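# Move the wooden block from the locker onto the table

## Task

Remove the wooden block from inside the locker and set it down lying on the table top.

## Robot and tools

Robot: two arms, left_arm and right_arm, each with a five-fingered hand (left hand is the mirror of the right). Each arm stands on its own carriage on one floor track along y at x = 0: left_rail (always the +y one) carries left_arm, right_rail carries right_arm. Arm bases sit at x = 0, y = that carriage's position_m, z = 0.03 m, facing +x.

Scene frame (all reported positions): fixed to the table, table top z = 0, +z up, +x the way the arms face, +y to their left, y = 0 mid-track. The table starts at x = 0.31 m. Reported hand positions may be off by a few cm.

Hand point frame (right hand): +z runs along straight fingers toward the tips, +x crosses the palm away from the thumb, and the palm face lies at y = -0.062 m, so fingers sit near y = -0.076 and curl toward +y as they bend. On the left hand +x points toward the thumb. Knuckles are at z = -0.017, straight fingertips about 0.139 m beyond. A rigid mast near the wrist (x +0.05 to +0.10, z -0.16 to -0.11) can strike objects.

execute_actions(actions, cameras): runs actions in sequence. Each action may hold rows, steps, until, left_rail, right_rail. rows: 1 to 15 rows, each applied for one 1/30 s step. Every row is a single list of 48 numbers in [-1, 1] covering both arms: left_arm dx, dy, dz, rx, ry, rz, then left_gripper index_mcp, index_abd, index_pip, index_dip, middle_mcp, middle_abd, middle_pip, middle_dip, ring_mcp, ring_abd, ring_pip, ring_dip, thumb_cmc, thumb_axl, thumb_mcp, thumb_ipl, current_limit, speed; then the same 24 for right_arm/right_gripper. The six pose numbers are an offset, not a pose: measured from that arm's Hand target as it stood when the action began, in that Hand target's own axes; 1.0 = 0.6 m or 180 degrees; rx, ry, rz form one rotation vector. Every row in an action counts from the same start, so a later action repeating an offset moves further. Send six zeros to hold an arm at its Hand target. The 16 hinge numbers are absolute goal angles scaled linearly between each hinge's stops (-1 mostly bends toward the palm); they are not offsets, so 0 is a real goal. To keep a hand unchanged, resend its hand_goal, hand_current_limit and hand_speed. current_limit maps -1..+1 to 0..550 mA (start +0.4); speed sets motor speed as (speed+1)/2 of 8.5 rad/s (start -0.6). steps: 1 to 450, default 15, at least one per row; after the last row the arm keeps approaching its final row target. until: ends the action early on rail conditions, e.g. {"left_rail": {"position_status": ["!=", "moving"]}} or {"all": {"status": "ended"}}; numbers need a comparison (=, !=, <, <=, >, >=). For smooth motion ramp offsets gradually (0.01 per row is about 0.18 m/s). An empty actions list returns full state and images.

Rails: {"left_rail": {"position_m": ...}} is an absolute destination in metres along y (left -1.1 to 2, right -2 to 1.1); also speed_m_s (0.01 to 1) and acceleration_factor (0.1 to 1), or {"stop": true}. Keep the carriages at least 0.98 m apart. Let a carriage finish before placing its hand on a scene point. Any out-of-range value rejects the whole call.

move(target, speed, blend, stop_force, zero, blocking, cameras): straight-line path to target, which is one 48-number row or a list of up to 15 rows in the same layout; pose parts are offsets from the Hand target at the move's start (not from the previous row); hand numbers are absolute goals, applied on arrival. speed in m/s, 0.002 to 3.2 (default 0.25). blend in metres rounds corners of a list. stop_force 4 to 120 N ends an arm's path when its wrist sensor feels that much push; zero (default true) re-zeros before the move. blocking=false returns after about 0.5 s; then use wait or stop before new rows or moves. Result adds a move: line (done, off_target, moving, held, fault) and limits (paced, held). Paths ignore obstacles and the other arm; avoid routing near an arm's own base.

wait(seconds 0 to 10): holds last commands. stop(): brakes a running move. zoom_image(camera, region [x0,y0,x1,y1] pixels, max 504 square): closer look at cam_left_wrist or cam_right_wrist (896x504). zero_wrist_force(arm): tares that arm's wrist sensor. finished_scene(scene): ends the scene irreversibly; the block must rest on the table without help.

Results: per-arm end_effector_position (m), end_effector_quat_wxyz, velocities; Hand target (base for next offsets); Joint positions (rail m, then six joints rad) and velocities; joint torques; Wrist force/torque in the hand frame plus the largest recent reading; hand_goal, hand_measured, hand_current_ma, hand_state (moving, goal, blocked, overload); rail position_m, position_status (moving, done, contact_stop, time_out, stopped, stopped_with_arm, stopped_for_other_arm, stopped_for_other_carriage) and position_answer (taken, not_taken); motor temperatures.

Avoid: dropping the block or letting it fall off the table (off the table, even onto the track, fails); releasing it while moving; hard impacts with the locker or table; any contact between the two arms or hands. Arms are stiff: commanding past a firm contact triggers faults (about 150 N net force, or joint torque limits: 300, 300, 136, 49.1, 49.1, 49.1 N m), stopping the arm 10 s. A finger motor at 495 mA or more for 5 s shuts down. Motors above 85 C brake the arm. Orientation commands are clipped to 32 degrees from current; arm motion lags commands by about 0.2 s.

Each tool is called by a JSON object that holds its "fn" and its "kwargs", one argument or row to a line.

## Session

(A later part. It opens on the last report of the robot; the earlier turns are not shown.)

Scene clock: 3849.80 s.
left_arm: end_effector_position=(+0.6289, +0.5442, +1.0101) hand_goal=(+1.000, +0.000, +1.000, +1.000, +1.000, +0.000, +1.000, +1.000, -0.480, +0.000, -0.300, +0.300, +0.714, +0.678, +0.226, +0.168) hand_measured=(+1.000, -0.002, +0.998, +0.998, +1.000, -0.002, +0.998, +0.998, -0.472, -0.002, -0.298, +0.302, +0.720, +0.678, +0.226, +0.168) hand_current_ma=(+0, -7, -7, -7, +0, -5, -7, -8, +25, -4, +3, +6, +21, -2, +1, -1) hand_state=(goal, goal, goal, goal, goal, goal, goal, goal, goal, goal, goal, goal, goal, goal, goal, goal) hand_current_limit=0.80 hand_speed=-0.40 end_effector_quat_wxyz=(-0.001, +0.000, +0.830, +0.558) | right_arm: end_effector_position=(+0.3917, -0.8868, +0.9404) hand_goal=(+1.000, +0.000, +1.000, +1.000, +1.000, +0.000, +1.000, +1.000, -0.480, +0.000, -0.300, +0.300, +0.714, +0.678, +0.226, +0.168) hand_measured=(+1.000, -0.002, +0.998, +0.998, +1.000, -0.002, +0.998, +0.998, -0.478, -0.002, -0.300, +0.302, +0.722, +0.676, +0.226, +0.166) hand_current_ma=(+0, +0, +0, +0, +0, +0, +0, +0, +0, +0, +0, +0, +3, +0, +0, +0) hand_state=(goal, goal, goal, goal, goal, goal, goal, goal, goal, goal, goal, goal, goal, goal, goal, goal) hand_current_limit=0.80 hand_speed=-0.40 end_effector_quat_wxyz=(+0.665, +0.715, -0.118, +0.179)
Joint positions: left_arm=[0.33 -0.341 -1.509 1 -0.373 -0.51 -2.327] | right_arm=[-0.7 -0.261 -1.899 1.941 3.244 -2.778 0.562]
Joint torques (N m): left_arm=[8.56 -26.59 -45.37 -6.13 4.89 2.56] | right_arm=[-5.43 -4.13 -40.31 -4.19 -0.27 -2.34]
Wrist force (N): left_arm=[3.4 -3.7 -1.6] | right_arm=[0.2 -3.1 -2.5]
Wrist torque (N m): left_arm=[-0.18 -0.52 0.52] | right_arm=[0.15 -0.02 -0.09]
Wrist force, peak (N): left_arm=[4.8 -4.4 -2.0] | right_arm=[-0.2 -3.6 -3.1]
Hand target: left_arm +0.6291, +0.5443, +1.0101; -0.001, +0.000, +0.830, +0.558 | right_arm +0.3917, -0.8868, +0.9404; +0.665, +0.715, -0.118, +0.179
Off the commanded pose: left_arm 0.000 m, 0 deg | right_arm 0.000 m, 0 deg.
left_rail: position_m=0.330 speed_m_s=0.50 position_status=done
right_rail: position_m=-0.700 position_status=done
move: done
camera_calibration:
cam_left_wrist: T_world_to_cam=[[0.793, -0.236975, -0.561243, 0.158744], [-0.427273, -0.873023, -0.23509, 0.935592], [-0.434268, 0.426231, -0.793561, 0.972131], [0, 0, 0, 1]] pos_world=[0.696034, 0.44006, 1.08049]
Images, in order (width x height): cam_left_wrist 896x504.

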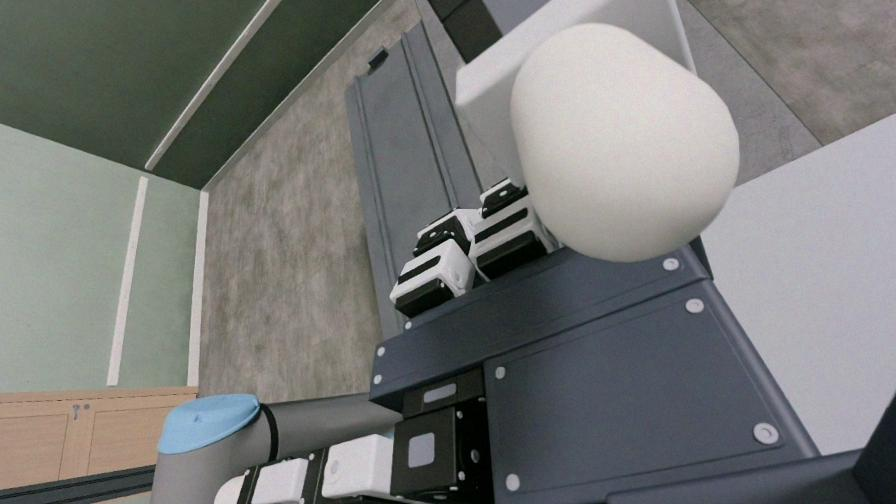

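{"fn": "move", "kwargs": {
  "target": [0,0,0,0,0,0,1,0,1,1,1,0,1,1,1,0,1,1,0.714,0.678,0.226,0.168,0.8,-0.4,0,0,0,0,0,0,1,0,1,1,1,0,1,1,-0.48,0,-0.3,0.3,0.714,0.678,0.226,0.168,0.8,-0.4]
}}

{"fn": "move", "kwargs": {
  "target": [0,-0.102,0.0413,0,0,0,1,0,1,1,1,0,1,1,1,0,1,1,0.714,0.678,0.226,0.168,0.8,-0.4,0,0,0,0,0,0,1,0,1,1,1,0,1,1,-0.48,0,-0.3,0.3,0.714,0.678,0.226,0.168,0.8,-0.4],
  "speed": 0.03,
  "stop_force": 8,
  "cameras": ["cam_left_wrist"]
}}

Scene clock: 3861.50 s.
left_arm: end_effector_position=(+0.6291, +0.5443, +1.0101) hand_goal=(+1.000, +0.000, +1.000, +1.000, +1.000, +0.000, +1.000, +1.000, +1.000, +0.000, +1.000, +1.000, +0.714, +0.678, +0.226, +0.168) hand_measured=(+1.000, -0.002, +0.998, +0.998, +1.000, -0.002, +0.998, +0.998, +1.000, -0.002, +0.998, +0.998, +0.720, +0.678, +0.226, +0.168) hand_current_ma=(+0, -7, -7, -7, +0, -5, -7, -8, +0, -4, -4, -6, +21, -2, +1, -1) hand_state=(goal, goal, goal, goal, goal, goal, goal, goal, goal, goal, goal, goal, goal, goal, goal, goal) hand_current_limit=0.80 hand_speed=-0.40 end_effector_quat_wxyz=(-0.001, +0.000, +0.830, +0.558) | right_arm: end_effector_position=(+0.3917, -0.8868, +0.9404) hand_goal=(+1.000, +0.000, +1.000, +1.000, +1.000, +0.000, +1.000, +1.000, -0.480, +0.000, -0.300, +0.300, +0.714, +0.678, +0.226, +0.168) hand_measured=(+1.000, -0.002, +0.998, +0.998, +1.000, -0.002, +0.998, +0.998, -0.478, -0.002, -0.300, +0.302, +0.722, +0.676, +0.226, +0.166) hand_current_ma=(+0, +0, +0, +0, +0, +0, +0, +0, +0, +0, +0, +0, +3, +0, +0, +0) hand_state=(goal, goal, goal, goal, goal, goal, goal, goal, goal, goal, goal, goal, goal, goal, goal, goal) hand_current_limit=0.80 hand_speed=-0.40 end_effector_quat_wxyz=(+0.665, +0.715, -0.118, +0.179)
Joint positions: left_arm=[0.33 -0.34 -1.508 1 -0.373 -0.51 -2.326] | right_arm=[-0.7 -0.261 -1.899 1.941 3.244 -2.778 0.562]
Joint torques (N m): left_arm=[9.64 -26.12 -45.69 -5.75 5.12 2.14] | right_arm=[-4.57 -4.52 -40.07 -4.26 -0.44 -2.23]
Wrist force (N): left_arm=[4.1 -4.7 -1.7] | right_arm=[0.3 -3.3 -2.8]
Wrist torque (N m): left_arm=[-0.29 -0.60 0.60] | right_arm=[0.15 -0.02 -0.09]
Wrist force, peak (N): left_arm=[3.8 -5.1 -1.7] | right_arm=[0.3 -3.4 -3.0]
Hand target: left_arm +0.6291, +0.5443, +1.0101; -0.001, +0.000, +0.830, +0.558 | right_arm +0.3917, -0.8868, +0.9404; +0.665, +0.715, -0.118, +0.179
Off the commanded pose: left_arm 0.000 m, 0 deg | right_arm 0.000 m, 0 deg.
left_rail: position_m=0.330 speed_m_s=0.50 position_status=done
right_rail: position_m=-0.700 position_status=done
move: done

Scene clock: 3863.50 s.
left_arm: end_effector_position=(+0.6291, +0.5443, +0.9885) hand_goal=(+1.000, +0.000, +1.000, +1.000, +1.000, +0.000, +1.000, +1.000, +1.000, +0.000, +1.000, +1.000, +0.714, +0.678, +0.226, +0.168) hand_measured=(+1.000, -0.002, +0.998, +0.998, +0.998, -0.002, +1.000, +0.998, +0.998, -0.002, +1.000, +0.998, +0.720, +0.678, +0.226, +0.168) hand_current_ma=(+0, -7, -7, -7, -4, -7, +1, -8, -4, -4, +1, -6, +22, -2, +1, -1) hand_state=(goal, goal, goal, goal, goal, goal, goal, goal, goal, goal, goal, goal, goal, goal, goal, goal) hand_current_limit=0.80 hand_speed=-0.40 end_effector_quat_wxyz=(-0.001, +0.000, +0.830, +0.558) | right_arm: end_effector_position=(+0.3917, -0.8868, +0.9404) hand_goal=(+1.000, +0.000, +1.000, +1.000, +1.000, +0.000, +1.000, +1.000, -0.480, +0.000, -0.300, +0.300, +0.714, +0.678, +0.226, +0.168) hand_measured=(+1.000, -0.002, +0.998, +0.998, +1.000, -0.002, +0.998, +0.998, -0.478, -0.002, -0.300, +0.302, +0.722, +0.676, +0.226, +0.166) hand_current_ma=(+0, +0, +0, +0, +0, +0, +0, +0, +0, +0, +0, +0, +3, +0, +0, +0) hand_state=(goal, goal, goal, goal, goal, goal, goal, goal, goal, goal, goal, goal, goal, goal, goal, goal) hand_current_limit=0.80 hand_speed=-0.40 end_effector_quat_wxyz=(+0.665, +0.715, -0.118, +0.179)
Joint positions: left_arm=[0.33 -0.34 -1.527 1.063 -0.416 -0.51 -2.327] | right_arm=[-0.7 -0.261 -1.899 1.941 3.244 -2.778 0.562]
Joint torques (N m): left_arm=[6.52 -23.62 -44.89 0.96 -2.67 2.18] | right_arm=[-5.08 -3.91 -40.19 -4.11 -0.59 -2.19]
Wrist force (N): left_arm=[3.8 0.2 -3.7] | right_arm=[0.1 -3.0 -2.7]
Wrist torque (N m): left_arm=[-0.02 -0.70 0.42] | right_arm=[0.15 0.01 -0.10]
Wrist force, peak (N): left_arm=[3.0 22.6 -26.0] | right_arm=[-0.4 -3.3 -3.3]
Hand target: left_arm +0.6291, +0.5443, +0.9885; -0.001, +0.000, +0.830, +0.558 (not the last commanded pose) | right_arm +0.3917, -0.8868, +0.9404; +0.665, +0.715, -0.118, +0.179
Off the commanded pose: left_arm 0.044 m, 0 deg | right_arm 0.000 m, 0 deg.
left_rail: position_m=0.330 speed_m_s=0.50 position_status=done
right_rail: position_m=-0.700 position_status=done
move: contact (left_arm)
camera_calibration:
cam_left_wrist: T_world_to_cam=[[0.792995, -0.236837, -0.561308, 0.146498], [-0.427145, -0.873093, -0.235064, 0.930601], [-0.434402, 0.426165, -0.793523, 0.955117], [0, 0, 0, 1]] pos_world=[0.696235, 0.440161, 1.05889]
Images, in order (width x height): cam_left_wrist 896x504.

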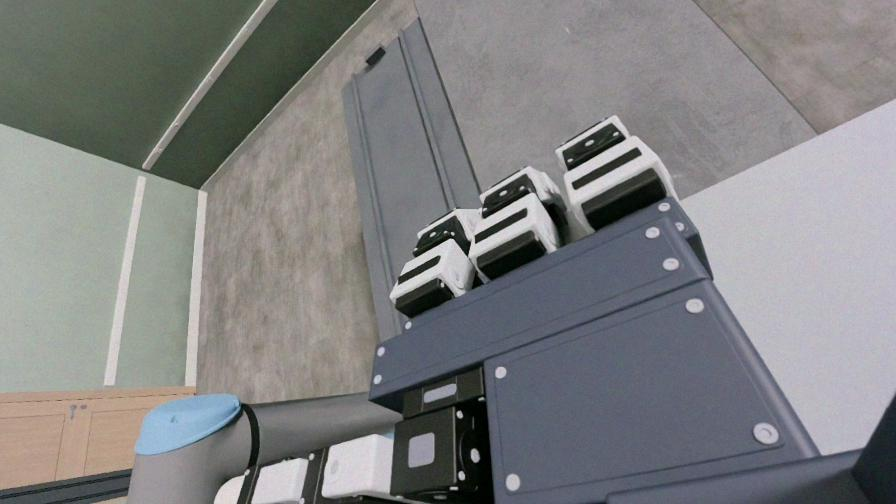

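{"fn": "move", "kwargs": {
  "target": [0,-0.00625,-0.01545,0,0,0,1,0,1,1,1,0,1,1,1,0,1,1,0.714,0.678,0.226,0.168,0.8,-0.4,0,0,0,0,0,0,1,0,1,1,1,0,1,1,-0.48,0,-0.3,0.3,0.714,0.678,0.226,0.168,0.8,-0.4],
  "speed": 0.015,
  "stop_force": 8
}}

Scene clock: 3897.90 s.
left_arm: end_effector_position=(+0.6291, +0.5389, +0.9885) hand_goal=(+1.000, +0.000, +1.000, +1.000, +1.000, +0.000, +1.000, +1.000, +1.000, +0.000, +1.000, +1.000, +0.714, +0.678, +0.226, +0.168) hand_measured=(+0.986, +0.002, +0.984, +0.994, +0.978, +0.002, +0.974, +0.990, +0.976, -0.002, +0.976, +0.992, +0.720, +0.678, +0.226, +0.168) hand_current_ma=(-49, +7, -55, -22, -91, +7, -95, -31, -99, -3, -86, -26, +22, -2, +1, -1) hand_state=(goal, goal, goal, goal, blocked, goal, blocked, goal, blocked, goal, blocked, goal, goal, goal, goal, goal) hand_current_limit=0.80 hand_speed=-0.40 end_effector_quat_wxyz=(-0.001, +0.000, +0.830, +0.558) | right_arm: end_effector_position=(+0.3917, -0.8868, +0.9404) hand_goal=(+1.000, +0.000, +1.000, +1.000, +1.000, +0.000, +1.000, +1.000, -0.480, +0.000, -0.300, +0.300, +0.714, +0.678, +0.226, +0.168) hand_measured=(+1.000, -0.002, +0.998, +0.998, +1.000, -0.002, +0.998, +0.998, -0.478, -0.002, -0.300, +0.302, +0.722, +0.676, +0.226, +0.166) hand_current_ma=(+0, +0, +0, +0, +0, +0, +0, +0, +0, +0, +0, +0, +3, +0, +0, +0) hand_state=(goal, goal, goal, goal, goal, goal, goal, goal, goal, goal, goal, goal, goal, goal, goal, goal) hand_current_limit=0.80 hand_speed=-0.40 end_effector_quat_wxyz=(+0.665, +0.715, -0.118, +0.179)
Joint positions: left_arm=[0.33 -0.348 -1.525 1.058 -0.403 -0.515 -2.339] | right_arm=[-0.7 -0.261 -1.899 1.941 3.244 -2.778 0.562]
Joint torques (N m): left_arm=[8.21 -64.79 -33.59 -5.96 4.59 2.27] | right_arm=[-5.51 -4.57 -39.58 -4.19 -0.49 -2.15]
Wrist force (N): left_arm=[2.8 -2.8 1.6] | right_arm=[0.0 -2.7 -2.4]
Wrist torque (N m): left_arm=[-0.68 -0.42 0.42] | right_arm=[0.18 0.01 -0.11]
Wrist force, peak (N): left_arm=[3.7 -3.8 6.2] | right_arm=[-0.1 -3.2 -3.1]
Hand target: left_arm +0.6291, +0.5389, +0.9885; -0.001, +0.000, +0.830, +0.558 (not the last commanded pose) | right_arm +0.3917, -0.8868, +0.9404; +0.665, +0.715, -0.118, +0.179
Off the commanded pose: left_arm 0.005 m, 0 deg | right_arm 0.000 m, 0 deg.
left_rail: position_m=0.330 speed_m_s=0.50 position_status=done
right_rail: position_m=-0.700 position_status=done
move: contact (left_arm)

{"fn": "move", "kwargs": {
  "target": [0,0.0021,0.0053,0,0,0,1,0,1,1,1,0,1,1,1,0,1,1,0.714,0.678,0.226,0.168,0.8,-0.4,0,0,0,0,0,0,1,0,1,1,1,0,1,1,-0.48,0,-0.3,0.3,0.714,0.678,0.226,0.168,0.8,-0.4],
  "speed": 0.03
}}

{"fn": "move", "kwargs": {
  "target": [0,-0.062,0.025,0,0,0,1,0,1,1,1,0,1,1,1,0,1,1,0.714,0.678,0.226,0.168,0.8,-0.4,0,0,0,0,0,0,1,0,1,1,1,0,1,1,-0.48,0,-0.3,0.3,0.714,0.678,0.226,0.168,0.8,-0.4],
  "speed": 0.02,
  "stop_force": 12
}}

Scene clock: 3908.87 s.
left_arm: end_effector_position=(+0.6291, +0.5422, +0.9884) hand_goal=(+1.000, +0.000, +1.000, +1.000, +1.000, +0.000, +1.000, +1.000, +1.000, +0.000, +1.000, +1.000, +0.714, +0.678, +0.226, +0.168) hand_measured=(+1.000, +0.002, +0.996, +0.996, +0.994, +0.002, +0.992, +0.994, +0.992, -0.002, +0.994, +0.996, +0.720, +0.678, +0.226, +0.168) hand_current_ma=(+0, +7, -11, -10, -19, +6, -27, -16, -25, -3, -17, -14, +22, -2, +1, -1) hand_state=(goal, goal, goal, goal, goal, goal, goal, goal, goal, goal, goal, goal, goal, goal, goal, goal) hand_current_limit=0.80 hand_speed=-0.40 end_effector_quat_wxyz=(-0.001, +0.000, +0.830, +0.558) | right_arm: end_effector_position=(+0.3917, -0.8868, +0.9404) hand_goal=(+1.000, +0.000, +1.000, +1.000, +1.000, +0.000, +1.000, +1.000, -0.480, +0.000, -0.300, +0.300, +0.714, +0.678, +0.226, +0.168) hand_measured=(+1.000, -0.002, +0.998, +0.998, +1.000, -0.002, +0.998, +0.998, -0.478, -0.002, -0.300, +0.302, +0.722, +0.676, +0.226, +0.166) hand_current_ma=(+0, +0, +0, +0, +0, +0, +0, +0, +0, +0, +0, +0, +3, +0, +0, +0) hand_state=(goal, goal, goal, goal, goal, goal, goal, goal, goal, goal, goal, goal, goal, goal, goal, goal) hand_current_limit=0.80 hand_speed=-0.40 end_effector_quat_wxyz=(+0.665, +0.715, -0.118, +0.179)
Joint positions: left_arm=[0.33 -0.343 -1.526 1.061 -0.411 -0.512 -2.332] | right_arm=[-0.7 -0.261 -1.899 1.941 3.244 -2.778 0.562]
Joint torques (N m): left_arm=[9.24 -64.09 -32.16 -5.57 4.96 2.14] | right_arm=[-5.27 -4.31 -40.23 -4.05 -0.57 -2.27]
Wrist force (N): left_arm=[3.7 -2.0 -1.1] | right_arm=[0.6 -2.7 -2.7]
Wrist torque (N m): left_arm=[-0.30 -0.54 0.49] | right_arm=[0.19 -0.05 -0.05]
Wrist force, peak (N): left_arm=[3.4 -3.2 1.6] | right_arm=[-0.4 -3.4 -3.0]
Hand target: left_arm +0.6291, +0.5423, +0.9884; -0.001, +0.000, +0.830, +0.558 | right_arm +0.3917, -0.8868, +0.9404; +0.665, +0.715, -0.118, +0.179
Off the commanded pose: left_arm 0.000 m, 0 deg | right_arm 0.000 m, 0 deg.
left_rail: position_m=0.330 speed_m_s=0.50 position_status=done
right_rail: position_m=-0.700 position_status=done
move: done

Scene clock: 3910.10 s.
left_arm: end_effector_position=(+0.6291, +0.5423, +0.9878) hand_goal=(+1.000, +0.000, +1.000, +1.000, +1.000, +0.000, +1.000, +1.000, +1.000, +0.000, +1.000, +1.000, +0.714, +0.678, +0.226, +0.168) hand_measured=(+1.000, +0.002, +0.998, +0.998, +0.990, +0.002, +1.000, +0.996, +0.990, +0.000, +1.000, +0.998, +0.720, +0.678, +0.226, +0.168) hand_current_ma=(+0, +7, -7, -8, -33, +3, +0, -10, -35, -1, +1, -7, +22, -2, +1, -1) hand_state=(goal, goal, goal, goal, goal, goal, goal, goal, goal, goal, goal, goal, goal, goal, goal, goal) hand_current_limit=0.80 hand_speed=-0.40 end_effector_quat_wxyz=(-0.001, +0.000, +0.830, +0.558) | right_arm: end_effector_position=(+0.3917, -0.8868, +0.9404) hand_goal=(+1.000, +0.000, +1.000, +1.000, +1.000, +0.000, +1.000, +1.000, -0.480, +0.000, -0.300, +0.300, +0.714, +0.678, +0.226, +0.168) hand_measured=(+1.000, -0.002, +0.998, +0.998, +1.000, -0.002, +0.998, +0.998, -0.478, -0.002, -0.300, +0.302, +0.722, +0.676, +0.226, +0.166) hand_current_ma=(+0, +0, +0, +0, +0, +0, +0, +0, +0, +0, +0, +0, +3, +0, +0, +0) hand_state=(goal, goal, goal, goal, goal, goal, goal, goal, goal, goal, goal, goal, goal, goal, goal, goal) hand_current_limit=0.80 hand_speed=-0.40 end_effector_quat_wxyz=(+0.665, +0.715, -0.118, +0.179)
Joint positions: left_arm=[0.33 -0.343 -1.527 1.063 -0.413 -0.511 -2.331] | right_arm=[-0.7 -0.261 -1.899 1.941 3.244 -2.778 0.562]
Joint torques (N m): left_arm=[6.66 -18.27 -40.82 1.19 -3.95 1.72] | right_arm=[-4.5 -4.14 -40.26 -4.15 -0.57 -2.16]
Wrist force (N): left_arm=[4.2 5.7 -7.9] | right_arm=[0.0 -3.1 -2.9]
Wrist torque (N m): left_arm=[0.23 -0.87 0.14] | right_arm=[0.17 0.03 -0.12]
Wrist force, peak (N): left_arm=[3.2 15.9 -17.3] | right_arm=[0.4 -3.2 -3.0]
Hand target: left_arm +0.6291, +0.5423, +0.9878; -0.001, +0.000, +0.830, +0.558 (not the last commanded pose) | right_arm +0.3917, -0.8868, +0.9404; +0.665, +0.715, -0.118, +0.179
Off the commanded pose: left_arm 0.039 m, 0 deg | right_arm 0.000 m, 0 deg.
left_rail: position_m=0.330 speed_m_s=0.50 position_status=done
right_rail: position_m=-0.700 position_status=done
move: contact (left_arm)

{"fn": "move", "kwargs": {
  "target": [
    [0,0.093,-0.0375,0,0,0,1,0,1,1,1,0,1,1,1,0,1,1,0.714,0.678,0.226,0.168,0.8,-0.4,0,0,0,0,0,0,1,0,1,1,1,0,1,1,-0.48,0,-0.3,0.3,0.714,0.678,0.226,0.168,0.8,-0.4],
    [-0.283,0.065,-0.1055,0,0,0,1,0,1,1,1,0,1,1,1,0,1,1,0.714,0.678,0.226,0.168,0.8,-0.4,0,0,0,0,0,0,1,0,1,1,1,0,1,1,-0.48,0,-0.3,0.3,0.714,0.678,0.226,0.168,0.8,-0.4]
  ],
  "speed": 0.15,
  "cameras": ["cam_left_wrist"]
}}

Scene clock: 3949.33 s.
left_arm: end_effector_position=(+0.7989, +0.4985, +1.0475) hand_goal=(+1.000, +0.000, +1.000, +1.000, +1.000, +0.000, +1.000, +1.000, +1.000, +0.000, +1.000, +1.000, +0.714, +0.678, +0.226, +0.168) hand_measured=(+1.000, +0.002, +0.998, +0.998, +1.000, +0.002, +0.998, +0.998, +1.000, +0.000, +0.998, +0.998, +0.720, +0.678, +0.226, +0.168) hand_current_ma=(+0, +7, -7, -7, +0, +4, -7, -8, +0, -1, -7, -7, +22, -2, +1, -1) hand_state=(goal, goal, goal, goal, goal, goal, goal, goal, goal, goal, goal, goal, goal, goal, goal, goal) hand_current_limit=0.80 hand_speed=-0.40 end_effector_quat_wxyz=(-0.001, +0.000, +0.830, +0.558) | right_arm: end_effector_position=(+0.3917, -0.8868, +0.9404) hand_goal=(+1.000, +0.000, +1.000, +1.000, +1.000, +0.000, +1.000, +1.000, -0.480, +0.000, -0.300, +0.300, +0.714, +0.678, +0.226, +0.168) hand_measured=(+1.000, -0.002, +0.998, +0.998, +1.000, -0.002, +0.998, +0.998, -0.478, -0.002, -0.300, +0.302, +0.722, +0.676, +0.226, +0.166) hand_current_ma=(+0, +0, +0, +0, +0, +0, +0, +0, +0, +0, +0, +0, +3, +0, +0, +0) hand_state=(goal, goal, goal, goal, goal, goal, goal, goal, goal, goal, goal, goal, goal, goal, goal, goal) hand_current_limit=0.80 hand_speed=-0.40 end_effector_quat_wxyz=(+0.665, +0.715, -0.118, +0.179)
Joint positions: left_arm=[0.33 -0.324 -1.071 0.328 -0.161 -0.499 -2.299] | right_arm=[-0.7 -0.261 -1.899 1.941 3.244 -2.778 0.562]
Joint torques (N m): left_arm=[8.19 -54.87 -40.6 0.1 -1.85 -2.67] | right_arm=[-4.84 -4.8 -40.3 -4.27 -0.67 -2.37]
Wrist force (N): left_arm=[3.7 -3.2 -1.1] | right_arm=[0.2 -2.8 -2.3]
Wrist torque (N m): left_arm=[-0.14 -0.56 0.62] | right_arm=[0.14 -0.01 -0.09]
Wrist force, peak (N): left_arm=[4.0 6.4 -8.1] | right_arm=[0.3 -3.3 -3.0]
Hand target: left_arm +0.7990, +0.4984, +1.0475; -0.001, +0.000, +0.830, +0.558 | right_arm +0.3917, -0.8868, +0.9404; +0.665, +0.715, -0.118, +0.179
Off the commanded pose: left_arm 0.000 m, 0 deg | right_arm 0.000 m, 0 deg.
left_rail: position_m=0.330 speed_m_s=0.50 position_status=done
right_rail: position_m=-0.700 position_status=done
move: done
camera_calibration:
cam_left_wrist: T_world_to_cam=[[0.793005, -0.237142, -0.561166, 0.0340705], [-0.427448, -0.87292, -0.235157, 0.977308], [-0.434087, 0.426349, -0.793596, 1.09495], [0, 0, 0, 1]] pos_world=[0.866034, 0.39436, 1.11789]
Images, in order (width x height): cam_left_wrist 896x504.

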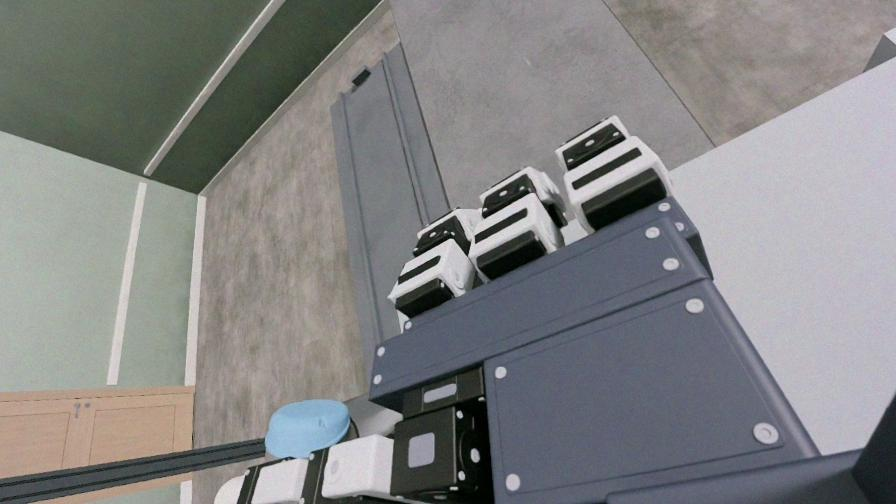

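{"fn": "move", "kwargs": {
  "target": [0,0,0,0,0,0,1,0,1,1,1,0,1,1,1,0,1,1,0.714,0.678,0.226,0.168,0.8,-0.4,0.033,-0.078,0.182,-0.307,0.448,-0.512,0.548,0,-0.007,0.478,0.85,0,0.576,0.696,0.85,0,0.576,0.696,-0.571,0.678,0.112,-0.049,0.5,-0.4],
  "speed": 0.25,
  "cameras": ["cam_right_wrist"]
}}

Scene clock: 4008.77 s.
left_arm: end_effector_position=(+0.7989, +0.4985, +1.0475) hand_goal=(+1.000, +0.000, +1.000, +1.000, +1.000, +0.000, +1.000, +1.000, +1.000, +0.000, +1.000, +1.000, +0.714, +0.678, +0.226, +0.168) hand_measured=(+1.000, +0.002, +0.998, +0.998, +1.000, +0.002, +0.998, +0.998, +1.000, +0.000, +0.998, +0.998, +0.720, +0.678, +0.226, +0.168) hand_current_ma=(+0, +7, -7, -7, +0, +4, -7, -8, +0, -1, -7, -7, +22, -2, +1, -1) hand_state=(goal, goal, goal, goal, goal, goal, goal, goal, goal, goal, goal, goal, goal, goal, goal, goal) hand_current_limit=0.80 hand_speed=-0.40 end_effector_quat_wxyz=(-0.001, +0.000, +0.830, +0.558) | right_arm: end_effector_position=(+0.4386, -0.9900, +0.9003) hand_goal=(+0.548, +0.000, -0.006, +0.478, +0.850, +0.000, +0.576, +0.696, +0.850, +0.000, +0.576, +0.696, -0.570, +0.678, +0.112, -0.048) hand_measured=(+0.550, -0.002, -0.004, +0.480, +0.852, -0.002, +0.578, +0.698, +0.852, -0.002, +0.576, +0.694, -0.578, +0.676, +0.114, -0.046) hand_current_ma=(+1, +0, +0, +0, +0, +0, +0, +0, +1, +0, +0, +0, -3, +0, +0, +0) hand_state=(goal, goal, goal, goal, goal, goal, goal, goal, goal, goal, goal, goal, goal, goal, goal, goal) hand_current_limit=0.50 hand_speed=-0.40 end_effector_quat_wxyz=(+0.716, -0.004, +0.698, +0.006)
Joint positions: left_arm=[0.33 -0.324 -1.071 0.327 -0.161 -0.499 -2.299] | right_arm=[-0.7 -1.519 -1.757 1.826 2.459 -0.045 -0.956]
Joint torques (N m): left_arm=[7.9 -56.85 -39.88 0.37 -1.65 -2.49] | right_arm=[-9.41 -30.57 -34.35 4.46 0.28 -2.45]
Wrist force (N): left_arm=[3.2 -3.6 -0.5] | right_arm=[3.4 0.2 -2.4]
Wrist torque (N m): left_arm=[-0.22 -0.48 0.57] | right_arm=[0.21 0.01 0.08]
Wrist force, peak (N): left_arm=[4.0 -3.9 -0.8] | right_arm=[3.8 -1.3 -4.1]
Hand target: left_arm +0.7989, +0.4985, +1.0475; -0.001, +0.000, +0.830, +0.558 | right_arm +0.4395, -0.9899, +0.9005; +0.708, +0.001, +0.706, +0.000
Off the commanded pose: left_arm 0.000 m, 0 deg | right_arm 0.001 m, 2 deg.
left_rail: position_m=0.330 speed_m_s=0.50 position_status=done
right_rail: position_m=-0.700 position_status=done
move: done
camera_calibration:
cam_right_wrist: T_world_to_cam=[[0.0325895, 0.613511, 0.789014, -0.0789038], [-0.727813, -0.526482, 0.439437, -0.644264], [0.685001, -0.588575, 0.429363, -1.1423], [0, 0, 0, 1]] pos_world=[0.316144, -0.963114, 0.835831]
Images, in order (width x height): cam_right_wrist 896x504.

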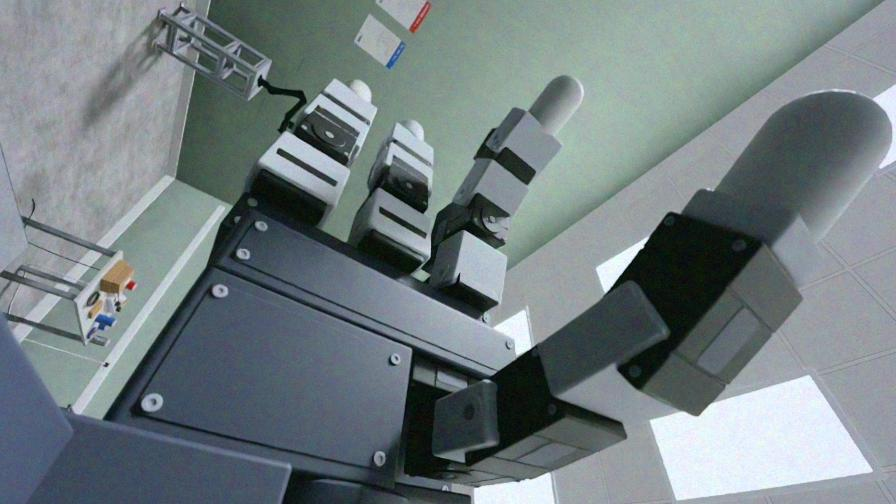

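{"fn": "move", "kwargs": {
  "target": [
    [0,0,0,0,0,0,1,0,1,1,1,0,1,1,1,0,1,1,0.714,0.678,0.226,0.168,0.8,-0.4,0.221,-0.05,0.3192,0,0,0,0.616,0,-0.153,0.217,0.85,0,0.576,0.696,0.85,0,0.576,0.696,-0.571,0.678,0,0.168,0.5,-0.4],
    [0,0,0,0,0,0,1,0,1,1,1,0,1,1,1,0,1,1,0.714,0.678,0.226,0.168,0.8,-0.4,0.221,0.0998,0.3192,0,0,0,0.616,0,-0.153,0.217,0.85,0,0.576,0.696,0.85,0,0.576,0.696,-0.571,0.678,0,0.168,0.5,-0.4]
  ],
  "speed": [0.2,0.06],
  "cameras": ["cam_right_wrist"]
}}

Scene clock: 4039.03 s.
left_arm: end_effector_position=(+0.7989, +0.4985, +1.0475) hand_goal=(+1.000, +0.000, +1.000, +1.000, +1.000, +0.000, +1.000, +1.000, +1.000, +0.000, +1.000, +1.000, +0.714, +0.678, +0.226, +0.168) hand_measured=(+1.000, +0.002, +0.998, +0.998, +1.000, +0.002, +0.998, +0.998, +1.000, +0.000, +0.998, +0.998, +0.720, +0.678, +0.226, +0.168) hand_current_ma=(+0, +7, -7, -7, +0, +4, -7, -8, +0, -1, -7, -7, +22, -2, +1, -1) hand_state=(goal, goal, goal, goal, goal, goal, goal, goal, goal, goal, goal, goal, goal, goal, goal, goal) hand_current_limit=0.80 hand_speed=-0.40 end_effector_quat_wxyz=(-0.001, +0.000, +0.830, +0.558) | right_arm: end_effector_position=(+0.6314, -0.9306, +0.7683) hand_goal=(+0.616, +0.000, -0.152, +0.218, +0.850, +0.000, +0.576, +0.696, +0.850, +0.000, +0.576, +0.696, -0.570, +0.678, +0.000, +0.168) hand_measured=(+0.614, -0.002, -0.150, +0.220, +0.852, -0.002, +0.578, +0.698, +0.852, -0.002, +0.576, +0.694, -0.578, +0.676, +0.002, +0.166) hand_current_ma=(+0, +0, +0, +0, +0, +0, +0, +0, +0, +0, +0, +0, -3, +0, +0, +0) hand_state=(goal, goal, goal, goal, goal, goal, goal, goal, goal, goal, goal, goal, goal, goal, goal, goal) hand_current_limit=0.50 hand_speed=-0.40 end_effector_quat_wxyz=(+0.708, +0.001, +0.706, +0.000)
Joint positions: left_arm=[0.33 -0.324 -1.071 0.327 -0.161 -0.499 -2.299] | right_arm=[-0.7 -1.044 -1.688 2.034 2.791 -0.529 -1.566]
Joint torques (N m): left_arm=[8.44 -57.97 -40.25 0.44 -1.92 -2.37] | right_arm=[14.07 -44.42 -36.47 0.22 -1.97 -2.04]
Wrist force (N): left_arm=[3.6 -3.9 -0.8] | right_arm=[3.5 0.8 -2.3]
Wrist torque (N m): left_arm=[-0.25 -0.54 0.62] | right_arm=[0.29 -0.01 0.17]
Wrist force, peak (N): left_arm=[3.9 -4.2 -1.0] | right_arm=[3.9 0.8 -3.0]
Hand target: left_arm +0.7989, +0.4985, +1.0475; -0.001, +0.000, +0.830, +0.558 | right_arm +0.6314, -0.9302, +0.7683; +0.708, +0.001, +0.706, +0.000
Off the commanded pose: left_arm 0.000 m, 0 deg | right_arm 0.000 m, 0 deg.
left_rail: position_m=0.330 speed_m_s=0.50 position_status=done
right_rail: position_m=-0.700 position_status=done
move: done
camera_calibration:
cam_right_wrist: T_world_to_cam=[[0.0615597, 0.61326, 0.787479, -0.0348794], [-0.725547, -0.514307, 0.457242, -0.41837], [0.685414, -0.5995, 0.413288, -1.18081], [0, 0, 0, 1]] pos_world=[0.507945, -0.901678, 0.70678]
Images, in order (width x height): cam_right_wrist 896x504.

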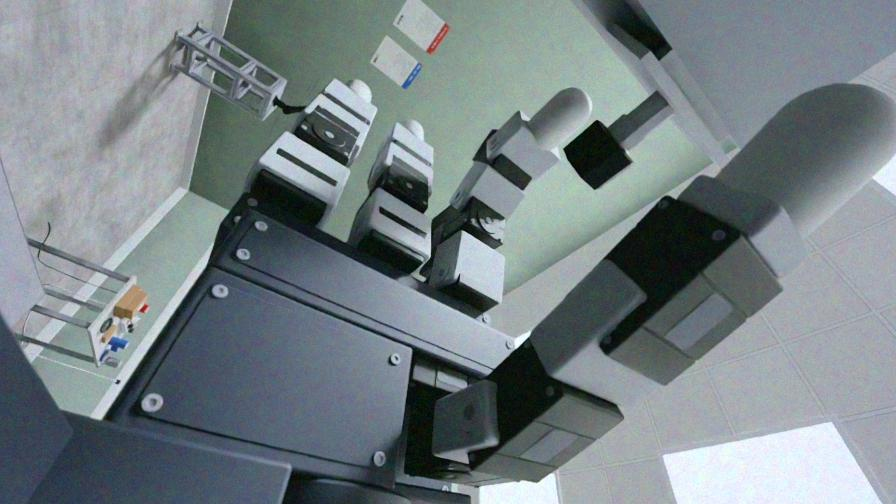

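{"fn": "zoom_image", "kwargs": {
  "camera": "cam_right_wrist",
  "region": [540, 20, 760, 210]
}}

{"fn": "move", "kwargs": {
  "target": [0,0,0,0,0,0,1,0,1,1,1,0,1,1,1,0,1,1,0.714,0.678,0.226,0.168,0.8,-0.4,0,0,0,0,0,0,0.301,0,-0.153,0.217,0.85,0,0.576,0.696,0.85,0,0.576,0.696,-0.571,0.678,-0.34,0.168,0.3,-0.4],
  "cameras": ["cam_right_wrist"]
}}

Scaled by 2.291.

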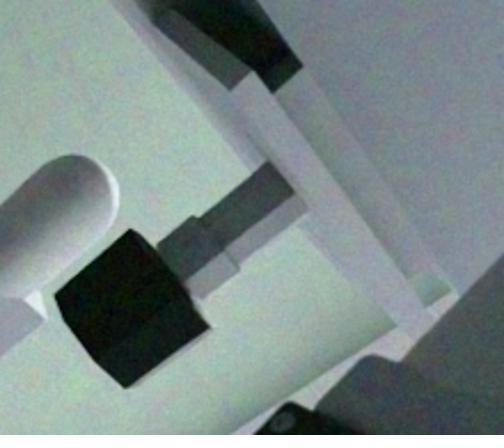

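Scene clock: 4045.40 s.
left_arm: end_effector_position=(+0.7989, +0.4985, +1.0475) hand_goal=(+1.000, +0.000, +1.000, +1.000, +1.000, +0.000, +1.000, +1.000, +1.000, +0.000, +1.000, +1.000, +0.714, +0.678, +0.226, +0.168) hand_measured=(+1.000, +0.002, +0.998, +0.998, +1.000, +0.002, +0.998, +0.998, +1.000, +0.000, +0.998, +0.998, +0.720, +0.678, +0.226, +0.168) hand_current_ma=(+0, +7, -7, -7, +0, +4, -7, -8, +0, -1, -7, -7, +22, -2, +1, -1) hand_state=(goal, goal, goal, goal, goal, goal, goal, goal, goal, goal, goal, goal, goal, goal, goal, goal) hand_current_limit=0.80 hand_speed=-0.40 end_effector_quat_wxyz=(-0.001, +0.000, +0.830, +0.558) | right_arm: end_effector_position=(+0.6314, -0.9302, +0.7683) hand_goal=(+0.302, +0.000, -0.152, +0.218, +0.850, +0.000, +0.576, +0.696, +0.850, +0.000, +0.576, +0.696, -0.570, +0.678, -0.340, +0.168) hand_measured=(+0.306, -0.002, -0.150, +0.220, +0.852, -0.002, +0.578, +0.698, +0.852, -0.002, +0.576, +0.694, -0.578, +0.676, -0.204, +0.192) hand_current_ma=(+1, +0, +0, +0, +0, +0, +0, +0, +0, +0, +0, +0, -3, +0, +357, +29) hand_state=(goal, goal, goal, goal, goal, goal, goal, goal, goal, goal, goal, goal, goal, goal, blocked, blocked) hand_current_limit=0.30 hand_speed=-0.40 end_effector_quat_wxyz=(+0.708, +0.001, +0.706, +0.000)
Joint positions: left_arm=[0.33 -0.324 -1.071 0.327 -0.161 -0.499 -2.299] | right_arm=[-0.7 -1.044 -1.688 2.034 2.791 -0.529 -1.566]
Joint torques (N m): left_arm=[8.16 -58.2 -40.5 0.3 -1.72 -2.26] | right_arm=[10.59 -35.97 -36.36 0.17 -2.16 -1.95]
Wrist force (N): left_arm=[3.4 -3.5 -0.7] | right_arm=[4.1 0.5 -6.7]
Wrist torque (N m): left_arm=[-0.20 -0.51 0.58] | right_arm=[0.12 -0.07 0.16]
Wrist force, peak (N): left_arm=[3.8 -4.1 -0.8] | right_arm=[4.1 0.5 -6.7]
Hand target: left_arm +0.7989, +0.4985, +1.0475; -0.001, +0.000, +0.830, +0.558 | right_arm +0.6314, -0.9302, +0.7683; +0.708, +0.001, +0.706, +0.000
Off the commanded pose: left_arm 0.000 m, 0 deg | right_arm 0.000 m, 0 deg.
left_rail: position_m=0.330 speed_m_s=0.50 position_status=done
right_rail: position_m=-0.700 position_status=done
move: done
camera_calibration:
cam_right_wrist: T_world_to_cam=[[0.0616017, 0.613223, 0.787504, -0.0351979], [-0.725582, -0.514276, 0.45722, -0.418104], [0.685373, -0.599565, 0.413263, -1.18059], [0, 0, 0, 1]] pos_world=[0.507945, -0.901278, 0.70678]
Images, in order (width x height): cam_right_wrist 896x504.

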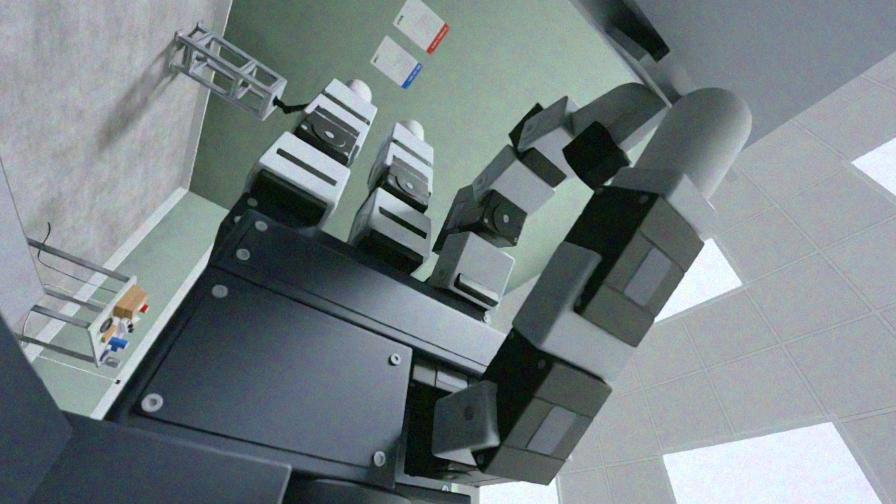

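{"fn": "move", "kwargs": {
  "target": [0,0,0,0,0,0,1,0,1,1,1,0,1,1,1,0,1,1,0.714,0.678,0.226,0.168,0.8,-0.4,0,0,0,0,0,0,0.25,0,-0.153,0.217,0.85,0,0.576,0.696,0.85,0,0.576,0.696,-0.571,0.678,-0.05,0.168,0.6,-0.4]
}}

{"fn": "move", "kwargs": {
  "target": [0,0,0,0,0,0,1,0,1,1,1,0,1,1,1,0,1,1,0.714,0.678,0.226,0.168,0.8,-0.4,0,-0.035,0,0,0,0,0.25,0,-0.153,0.217,0.85,0,0.576,0.696,0.85,0,0.576,0.696,-0.571,0.678,-0.05,0.168,0.6,-0.4],
  "stop_force": 25,
  "speed": 0.01,
  "cameras": ["cam_right_wrist"]
}}

Scene clock: 4072.70 s.
left_arm: end_effector_position=(+0.7989, +0.4985, +1.0475) hand_goal=(+1.000, +0.000, +1.000, +1.000, +1.000, +0.000, +1.000, +1.000, +1.000, +0.000, +1.000, +1.000, +0.714, +0.678, +0.226, +0.168) hand_measured=(+1.000, +0.002, +0.998, +0.998, +1.000, +0.002, +0.998, +0.998, +1.000, +0.000, +0.998, +0.998, +0.720, +0.678, +0.226, +0.168) hand_current_ma=(+0, +7, -7, -7, +0, +4, -7, -8, +0, -1, -7, -7, +22, -2, +1, -1) hand_state=(goal, goal, goal, goal, goal, goal, goal, goal, goal, goal, goal, goal, goal, goal, goal, goal) hand_current_limit=0.80 hand_speed=-0.40 end_effector_quat_wxyz=(-0.001, +0.000, +0.830, +0.558) | right_arm: end_effector_position=(+0.6314, -0.9302, +0.7683) hand_goal=(+0.250, +0.000, -0.152, +0.218, +0.850, +0.000, +0.576, +0.696, +0.850, +0.000, +0.576, +0.696, -0.570, +0.678, -0.050, +0.168) hand_measured=(+0.300, -0.002, -0.146, +0.220, +0.852, -0.002, +0.578, +0.698, +0.852, -0.002, +0.576, +0.694, -0.578, +0.676, -0.052, +0.170) hand_current_ma=(+70, +0, +1, +0, +0, +0, +0, +0, +0, +0, +0, +0, -3, +0, +0, +0) hand_state=(blocked, goal, goal, goal, goal, goal, goal, goal, goal, goal, goal, goal, goal, goal, goal, goal) hand_current_limit=0.60 hand_speed=-0.40 end_effector_quat_wxyz=(+0.708, +0.001, +0.706, +0.000)
Joint positions: left_arm=[0.33 -0.324 -1.071 0.327 -0.161 -0.499 -2.299] | right_arm=[-0.7 -1.044 -1.688 2.034 2.791 -0.529 -1.566]
Joint torques (N m): left_arm=[7.56 -58.4 -39.55 0.36 -1.7 -2.16] | right_arm=[8.51 -20.09 -42.03 -1.07 -0.3 -1.9]
Wrist force (N): left_arm=[3.3 -3.2 -0.6] | right_arm=[4.1 -1.5 -1.5]
Wrist torque (N m): left_arm=[-0.17 -0.48 0.58] | right_arm=[0.33 -0.02 0.21]
Wrist force, peak (N): left_arm=[3.4 -4.3 -1.0] | right_arm=[4.4 0.0 -6.8]
Hand target: left_arm +0.7989, +0.4985, +1.0475; -0.001, +0.000, +0.830, +0.558 | right_arm +0.6314, -0.9302, +0.7683; +0.708, +0.001, +0.706, +0.000
Off the commanded pose: left_arm 0.000 m, 0 deg | right_arm 0.000 m, 0 deg.
left_rail: position_m=0.330 speed_m_s=0.50 position_status=done
right_rail: position_m=-0.700 position_status=done
move: done

Scene clock: 4075.80 s.
left_arm: end_effector_position=(+0.7989, +0.4985, +1.0475) hand_goal=(+1.000, +0.000, +1.000, +1.000, +1.000, +0.000, +1.000, +1.000, +1.000, +0.000, +1.000, +1.000, +0.714, +0.678, +0.226, +0.168) hand_measured=(+1.000, +0.002, +0.998, +0.998, +1.000, +0.002, +0.998, +0.998, +1.000, +0.000, +0.998, +0.998, +0.720, +0.678, +0.226, +0.168) hand_current_ma=(+0, +7, -7, -7, +0, +4, -7, -8, +0, -1, -7, -7, +22, -2, +1, -1) hand_state=(goal, goal, goal, goal, goal, goal, goal, goal, goal, goal, goal, goal, goal, goal, goal, goal) hand_current_limit=0.80 hand_speed=-0.40 end_effector_quat_wxyz=(-0.001, +0.000, +0.830, +0.558) | right_arm: end_effector_position=(+0.6313, -0.9512, +0.7683) hand_goal=(+0.250, +0.000, -0.152, +0.218, +0.850, +0.000, +0.576, +0.696, +0.850, +0.000, +0.576, +0.696, -0.570, +0.678, -0.050, +0.168) hand_measured=(+0.292, -0.002, -0.110, +0.240, +0.852, -0.002, +0.578, +0.698, +0.852, -0.002, +0.576, +0.694, -0.578, +0.676, -0.052, +0.170) hand_current_ma=(+50, +0, +48, +16, +0, +0, +0, +0, +0, +0, +0, +0, -3, +0, +0, +0) hand_state=(blocked, goal, blocked, blocked, goal, goal, goal, goal, goal, goal, goal, goal, goal, goal, goal, goal) hand_current_limit=0.60 hand_speed=-0.40 end_effector_quat_wxyz=(+0.708, +0.001, +0.706, +0.000)
Joint positions: left_arm=[0.33 -0.324 -1.071 0.327 -0.161 -0.499 -2.299] | right_arm=[-0.7 -1.066 -1.663 2.013 2.788 -0.507 -1.566]
Joint torques (N m): left_arm=[7.64 -56.7 -41.1 0.42 -1.59 -2.21] | right_arm=[-12.15 -18.91 -55.33 -3.91 1.28 1.89]
Wrist force (N): left_arm=[3.4 -3.8 -0.5] | right_arm=[2.8 2.2 0.3]
Wrist torque (N m): left_arm=[-0.26 -0.50 0.60] | right_arm=[0.33 0.09 0.05]
Wrist force, peak (N): left_arm=[3.6 -4.2 -1.0] | right_arm=[4.6 2.2 0.5]
Hand target: left_arm +0.7989, +0.4985, +1.0475; -0.001, +0.000, +0.830, +0.558 | right_arm +0.6313, -0.9512, +0.7683; +0.708, +0.001, +0.706, +0.000
Off the commanded pose: left_arm 0.000 m, 0 deg | right_arm 0.000 m, 0 deg.
left_rail: position_m=0.330 speed_m_s=0.50 position_status=done
right_rail: position_m=-0.700 position_status=done
move: done
camera_calibration:
cam_right_wrist: T_world_to_cam=[[0.0616017, 0.613223, 0.787504, -0.0223203], [-0.725582, -0.514276, 0.45722, -0.428904], [0.685373, -0.599565, 0.413263, -1.19318], [0, 0, 0, 1]] pos_world=[0.507945, -0.922278, 0.70678]
Images, in order (width x height): cam_right_wrist 896x504.

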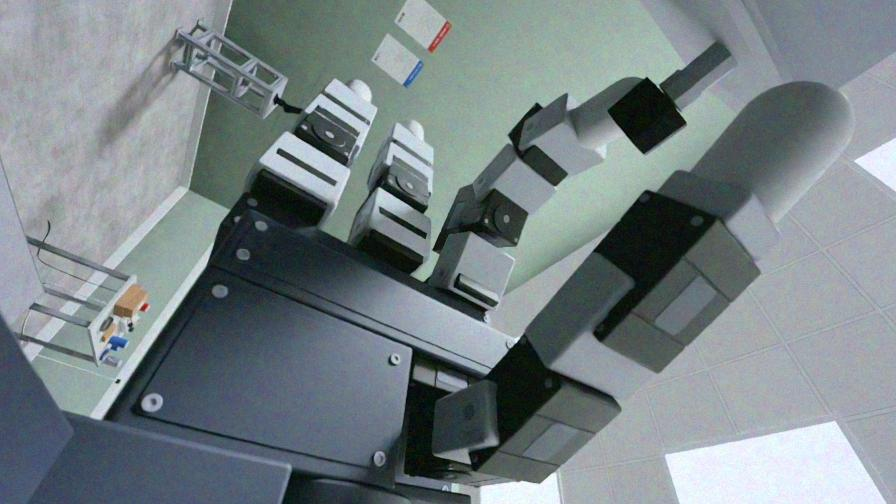

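{"fn": "zoom_image", "kwargs": {
  "camera": "cam_right_wrist",
  "region": [590, 20, 760, 160]
}}

Scaled by 2.965.

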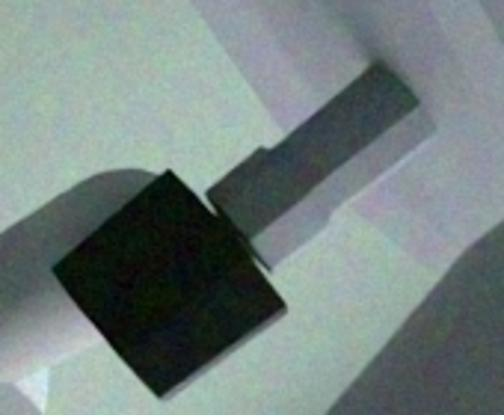

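{"fn": "move", "kwargs": {
  "target": [
    [0.498,0.066,0.153,0.2935,-0.435,-0.2935,0.754,0,0.576,0.696,0.754,0,0.576,0.696,0.754,0,0.576,0.696,0.714,0.678,0.226,0.168,0.4,-0.4,0,-0.06,0,0,0,0,0.616,0,-0.153,0.217,0.85,0,0.576,0.696,0.85,0,0.576,0.696,-0.571,0.678,0,0.168,0.5,-0.4],
    [0.498,-0.077,0.465,0.2935,-0.435,-0.2935,0.754,0,0.576,0.696,0.754,0,0.576,0.696,0.754,0,0.576,0.696,0.714,0.678,0.226,0.168,0.4,-0.4,0,-0.06,0,0,0,0,0.616,0,-0.153,0.217,0.85,0,0.576,0.696,0.85,0,0.576,0.696,-0.571,0.678,0,0.168,0.5,-0.4]
  ],
  "speed": 0.25,
  "cameras": ["cam_left_wrist"]
}}

Scene clock: 4216.13 s.
left_arm: end_effector_position=(+0.4998, +0.7393, +0.9002) hand_goal=(+0.754, +0.000, +0.576, +0.696, +0.754, +0.000, +0.576, +0.696, +0.754, +0.000, +0.576, +0.696, +0.714, +0.678, +0.226, +0.168) hand_measured=(+0.756, +0.002, +0.578, +0.698, +0.756, +0.002, +0.578, +0.698, +0.756, +0.002, +0.578, +0.698, +0.716, +0.678, +0.226, +0.168) hand_current_ma=(+6, +7, +8, +7, +5, +5, +9, +8, +6, +4, +8, +7, +5, -2, -1, -1) hand_state=(goal, goal, goal, goal, goal, goal, goal, goal, goal, goal, goal, goal, goal, goal, goal, goal) hand_current_limit=0.40 hand_speed=-0.40 end_effector_quat_wxyz=(+0.707, -0.001, +0.708, +0.000) | right_arm: end_effector_position=(+0.6313, -0.9872, +0.7682) hand_goal=(+0.616, +0.000, -0.152, +0.218, +0.850, +0.000, +0.576, +0.696, +0.850, +0.000, +0.576, +0.696, -0.570, +0.678, +0.000, +0.168) hand_measured=(+0.614, -0.002, -0.150, +0.220, +0.852, -0.002, +0.578, +0.698, +0.852, -0.002, +0.576, +0.694, -0.578, +0.676, -0.002, +0.170) hand_current_ma=(+0, +0, +1, +0, +0, +0, +0, +0, +0, +0, +0, +0, -3, +0, +0, +0) hand_state=(goal, goal, goal, goal, goal, goal, goal, goal, goal, goal, goal, goal, goal, goal, goal, goal) hand_current_limit=0.50 hand_speed=-0.40 end_effector_quat_wxyz=(+0.708, +0.001, +0.706, +0.000)
Joint positions: left_arm=[0.33 0.47 -1.901 1.878 -3.117 -2.04 -1.572] | right_arm=[-0.7 -1.1 -1.62 1.973 2.784 -0.473 -1.566]
Joint torques (N m): left_arm=[7.8 4.03 -37.65 -5.68 -3.57 -2.49] | right_arm=[-10.26 -22.87 -53.99 -3.77 1.76 1.86]
Wrist force (N): left_arm=[3.9 -1.9 -1.7] | right_arm=[3.4 0.8 -2.2]
Wrist torque (N m): left_arm=[0.05 -0.38 0.46] | right_arm=[0.30 -0.02 0.07]
Wrist force, peak (N): left_arm=[4.2 -3.8 -0.8] | right_arm=[4.2 2.5 0.7]
Hand target: left_arm +0.4998, +0.7394, +0.9001; +0.707, -0.001, +0.708, +0.000 | right_arm +0.6313, -0.9872, +0.7682; +0.708, +0.001, +0.706, +0.000
Off the commanded pose: left_arm 0.000 m, 0 deg | right_arm 0.000 m, 0 deg.
left_rail: position_m=0.330 speed_m_s=0.50 position_status=done
right_rail: position_m=-0.700 position_status=done
move: done
camera_calibration:
cam_left_wrist: T_world_to_cam=[[-0.00788231, -0.606909, 0.794732, -0.301153], [-0.720027, -0.548055, -0.425672, 1.10256], [0.693901, -0.575584, -0.432671, 0.597597], [0, 0, 0, 1]] pos_world=[0.37683, 0.76546, 0.967229]
Images, in order (width x height): cam_left_wrist 896x504.

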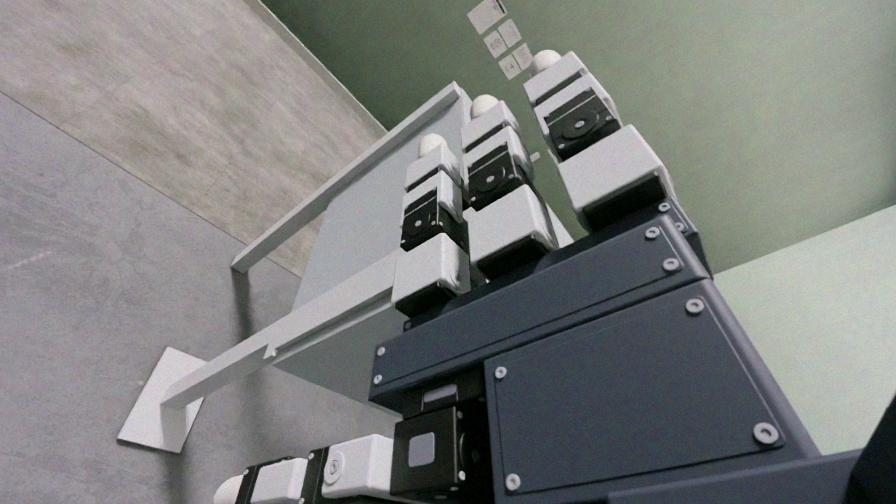

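{"fn": "move", "kwargs": {
  "target": [-0.2,-0.175,0.038,0,0,0,0.754,0,0.576,0.696,0.754,0,0.576,0.696,0.754,0,0.576,0.696,0.714,0.678,0.226,0.168,0.4,-0.4,0,0,0,0,0,0,0.616,0,-0.153,0.217,0.85,0,0.576,0.696,0.85,0,0.576,0.696,-0.571,0.678,0,0.168,0.5,-0.4],
  "speed": 0.25,
  "cameras": ["cam_left_wrist"]
}}

{"fn": "zoom_image", "kwargs": {
  "camera": "cam_left_wrist",
  "region": [180, 150, 400, 370]
}}

Scene clock: 4232.10 s.
left_arm: end_effector_position=(+0.5228, +0.6347, +1.0202) hand_goal=(+0.754, +0.000, +0.576, +0.696, +0.754, +0.000, +0.576, +0.696, +0.754, +0.000, +0.576, +0.696, +0.714, +0.678, +0.226, +0.168) hand_measured=(+0.756, +0.002, +0.578, +0.698, +0.756, +0.002, +0.578, +0.698, +0.756, +0.002, +0.578, +0.698, +0.716, +0.678, +0.226, +0.168) hand_current_ma=(+5, +7, +8, +7, +4, +5, +8, +8, +5, +5, +8, +7, +4, -2, -1, -1) hand_state=(goal, goal, goal, goal, goal, goal, goal, goal, goal, goal, goal, goal, goal, goal, goal, goal) hand_current_limit=0.40 hand_speed=-0.40 end_effector_quat_wxyz=(+0.707, -0.001, +0.708, +0.000) | right_arm: end_effector_position=(+0.6313, -0.9872, +0.7682) hand_goal=(+0.616, +0.000, -0.152, +0.218, +0.850, +0.000, +0.576, +0.696, +0.850, +0.000, +0.576, +0.696, -0.570, +0.678, +0.000, +0.168) hand_measured=(+0.614, -0.002, -0.150, +0.220, +0.852, -0.002, +0.578, +0.698, +0.852, -0.002, +0.576, +0.694, -0.578, +0.676, -0.002, +0.170) hand_current_ma=(+0, +0, +1, +0, +0, +0, +0, +0, +0, +0, +0, +0, -3, +0, +0, +0) hand_state=(goal, goal, goal, goal, goal, goal, goal, goal, goal, goal, goal, goal, goal, goal, goal, goal) hand_current_limit=0.50 hand_speed=-0.40 end_effector_quat_wxyz=(+0.708, +0.001, +0.706, +0.000)
Joint positions: left_arm=[0.33 0.156 -1.981 1.714 -2.873 -1.726 -1.573] | right_arm=[-0.7 -1.1 -1.62 1.973 2.784 -0.473 -1.566]
Joint torques (N m): left_arm=[-15.09 -29.77 -50.38 0.87 3.67 2.12] | right_arm=[-10.1 -23.16 -54.88 -3.76 1.27 1.76]
Wrist force (N): left_arm=[4.1 -2.1 -1.3] | right_arm=[2.9 0.5 -2.2]
Wrist torque (N m): left_arm=[0.00 -0.39 0.43] | right_arm=[0.27 0.03 0.03]
Wrist force, peak (N): left_arm=[5.5 -0.5 -1.1] | right_arm=[3.5 1.0 -2.9]
Hand target: left_arm +0.5228, +0.6346, +1.0202; +0.707, -0.001, +0.708, +0.000 | right_arm +0.6313, -0.9872, +0.7682; +0.708, +0.001, +0.706, +0.000
Off the commanded pose: left_arm 0.000 m, 0 deg | right_arm 0.000 m, 0 deg.
left_rail: position_m=0.330 speed_m_s=0.50 position_status=done
right_rail: position_m=-0.700 position_status=done
move: done
camera_calibration:
cam_left_wrist: T_world_to_cam=[[-0.00808016, -0.606904, 0.794734, -0.459748], [-0.720085, -0.547922, -0.425745, 1.11289], [0.693839, -0.575716, -0.432595, 0.573381], [0, 0, 0, 1]] pos_world=[0.39983, 0.660861, 1.08723]
Images, in order (width x height): cam_left_wrist 896x504.

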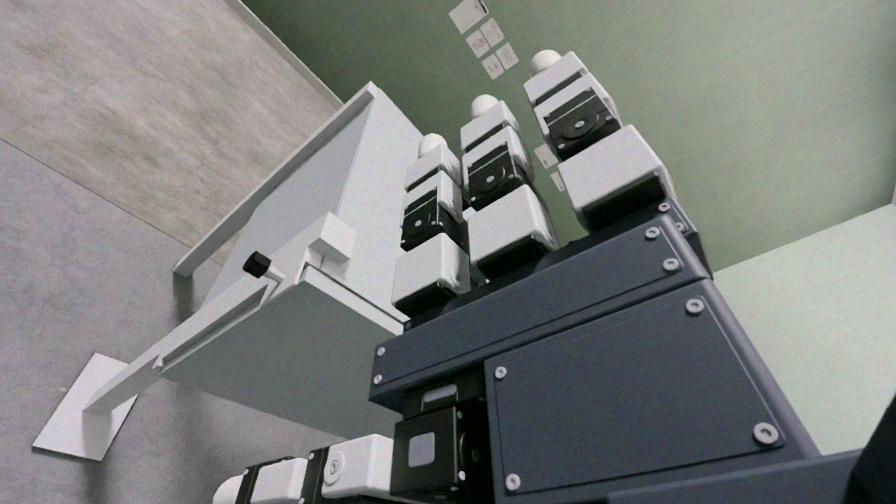

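Scaled by 2.291.

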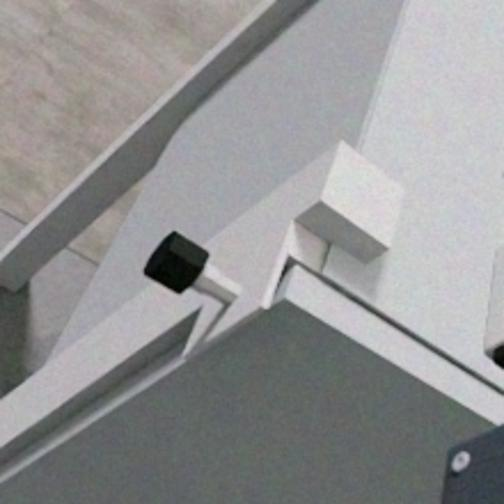

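{"fn": "zoom_image", "kwargs": {
  "camera": "cam_left_wrist",
  "region": [235, 200, 365, 320]
}}

{"fn": "zoom_image", "kwargs": {
  "camera": "cam_left_wrist",
  "region": [30, 240, 290, 460]
}}

Scaled by 3.877.

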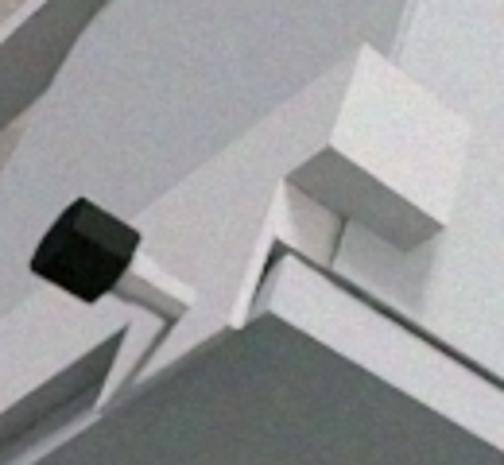

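Scaled by 1.938.

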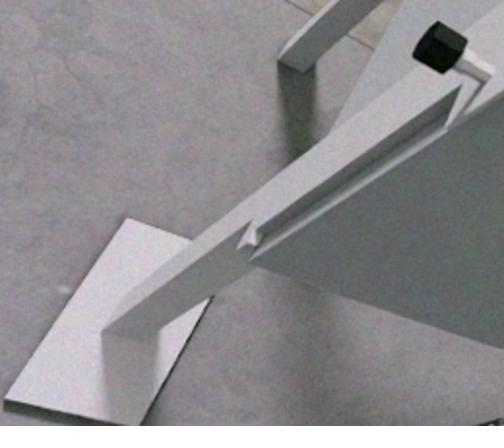

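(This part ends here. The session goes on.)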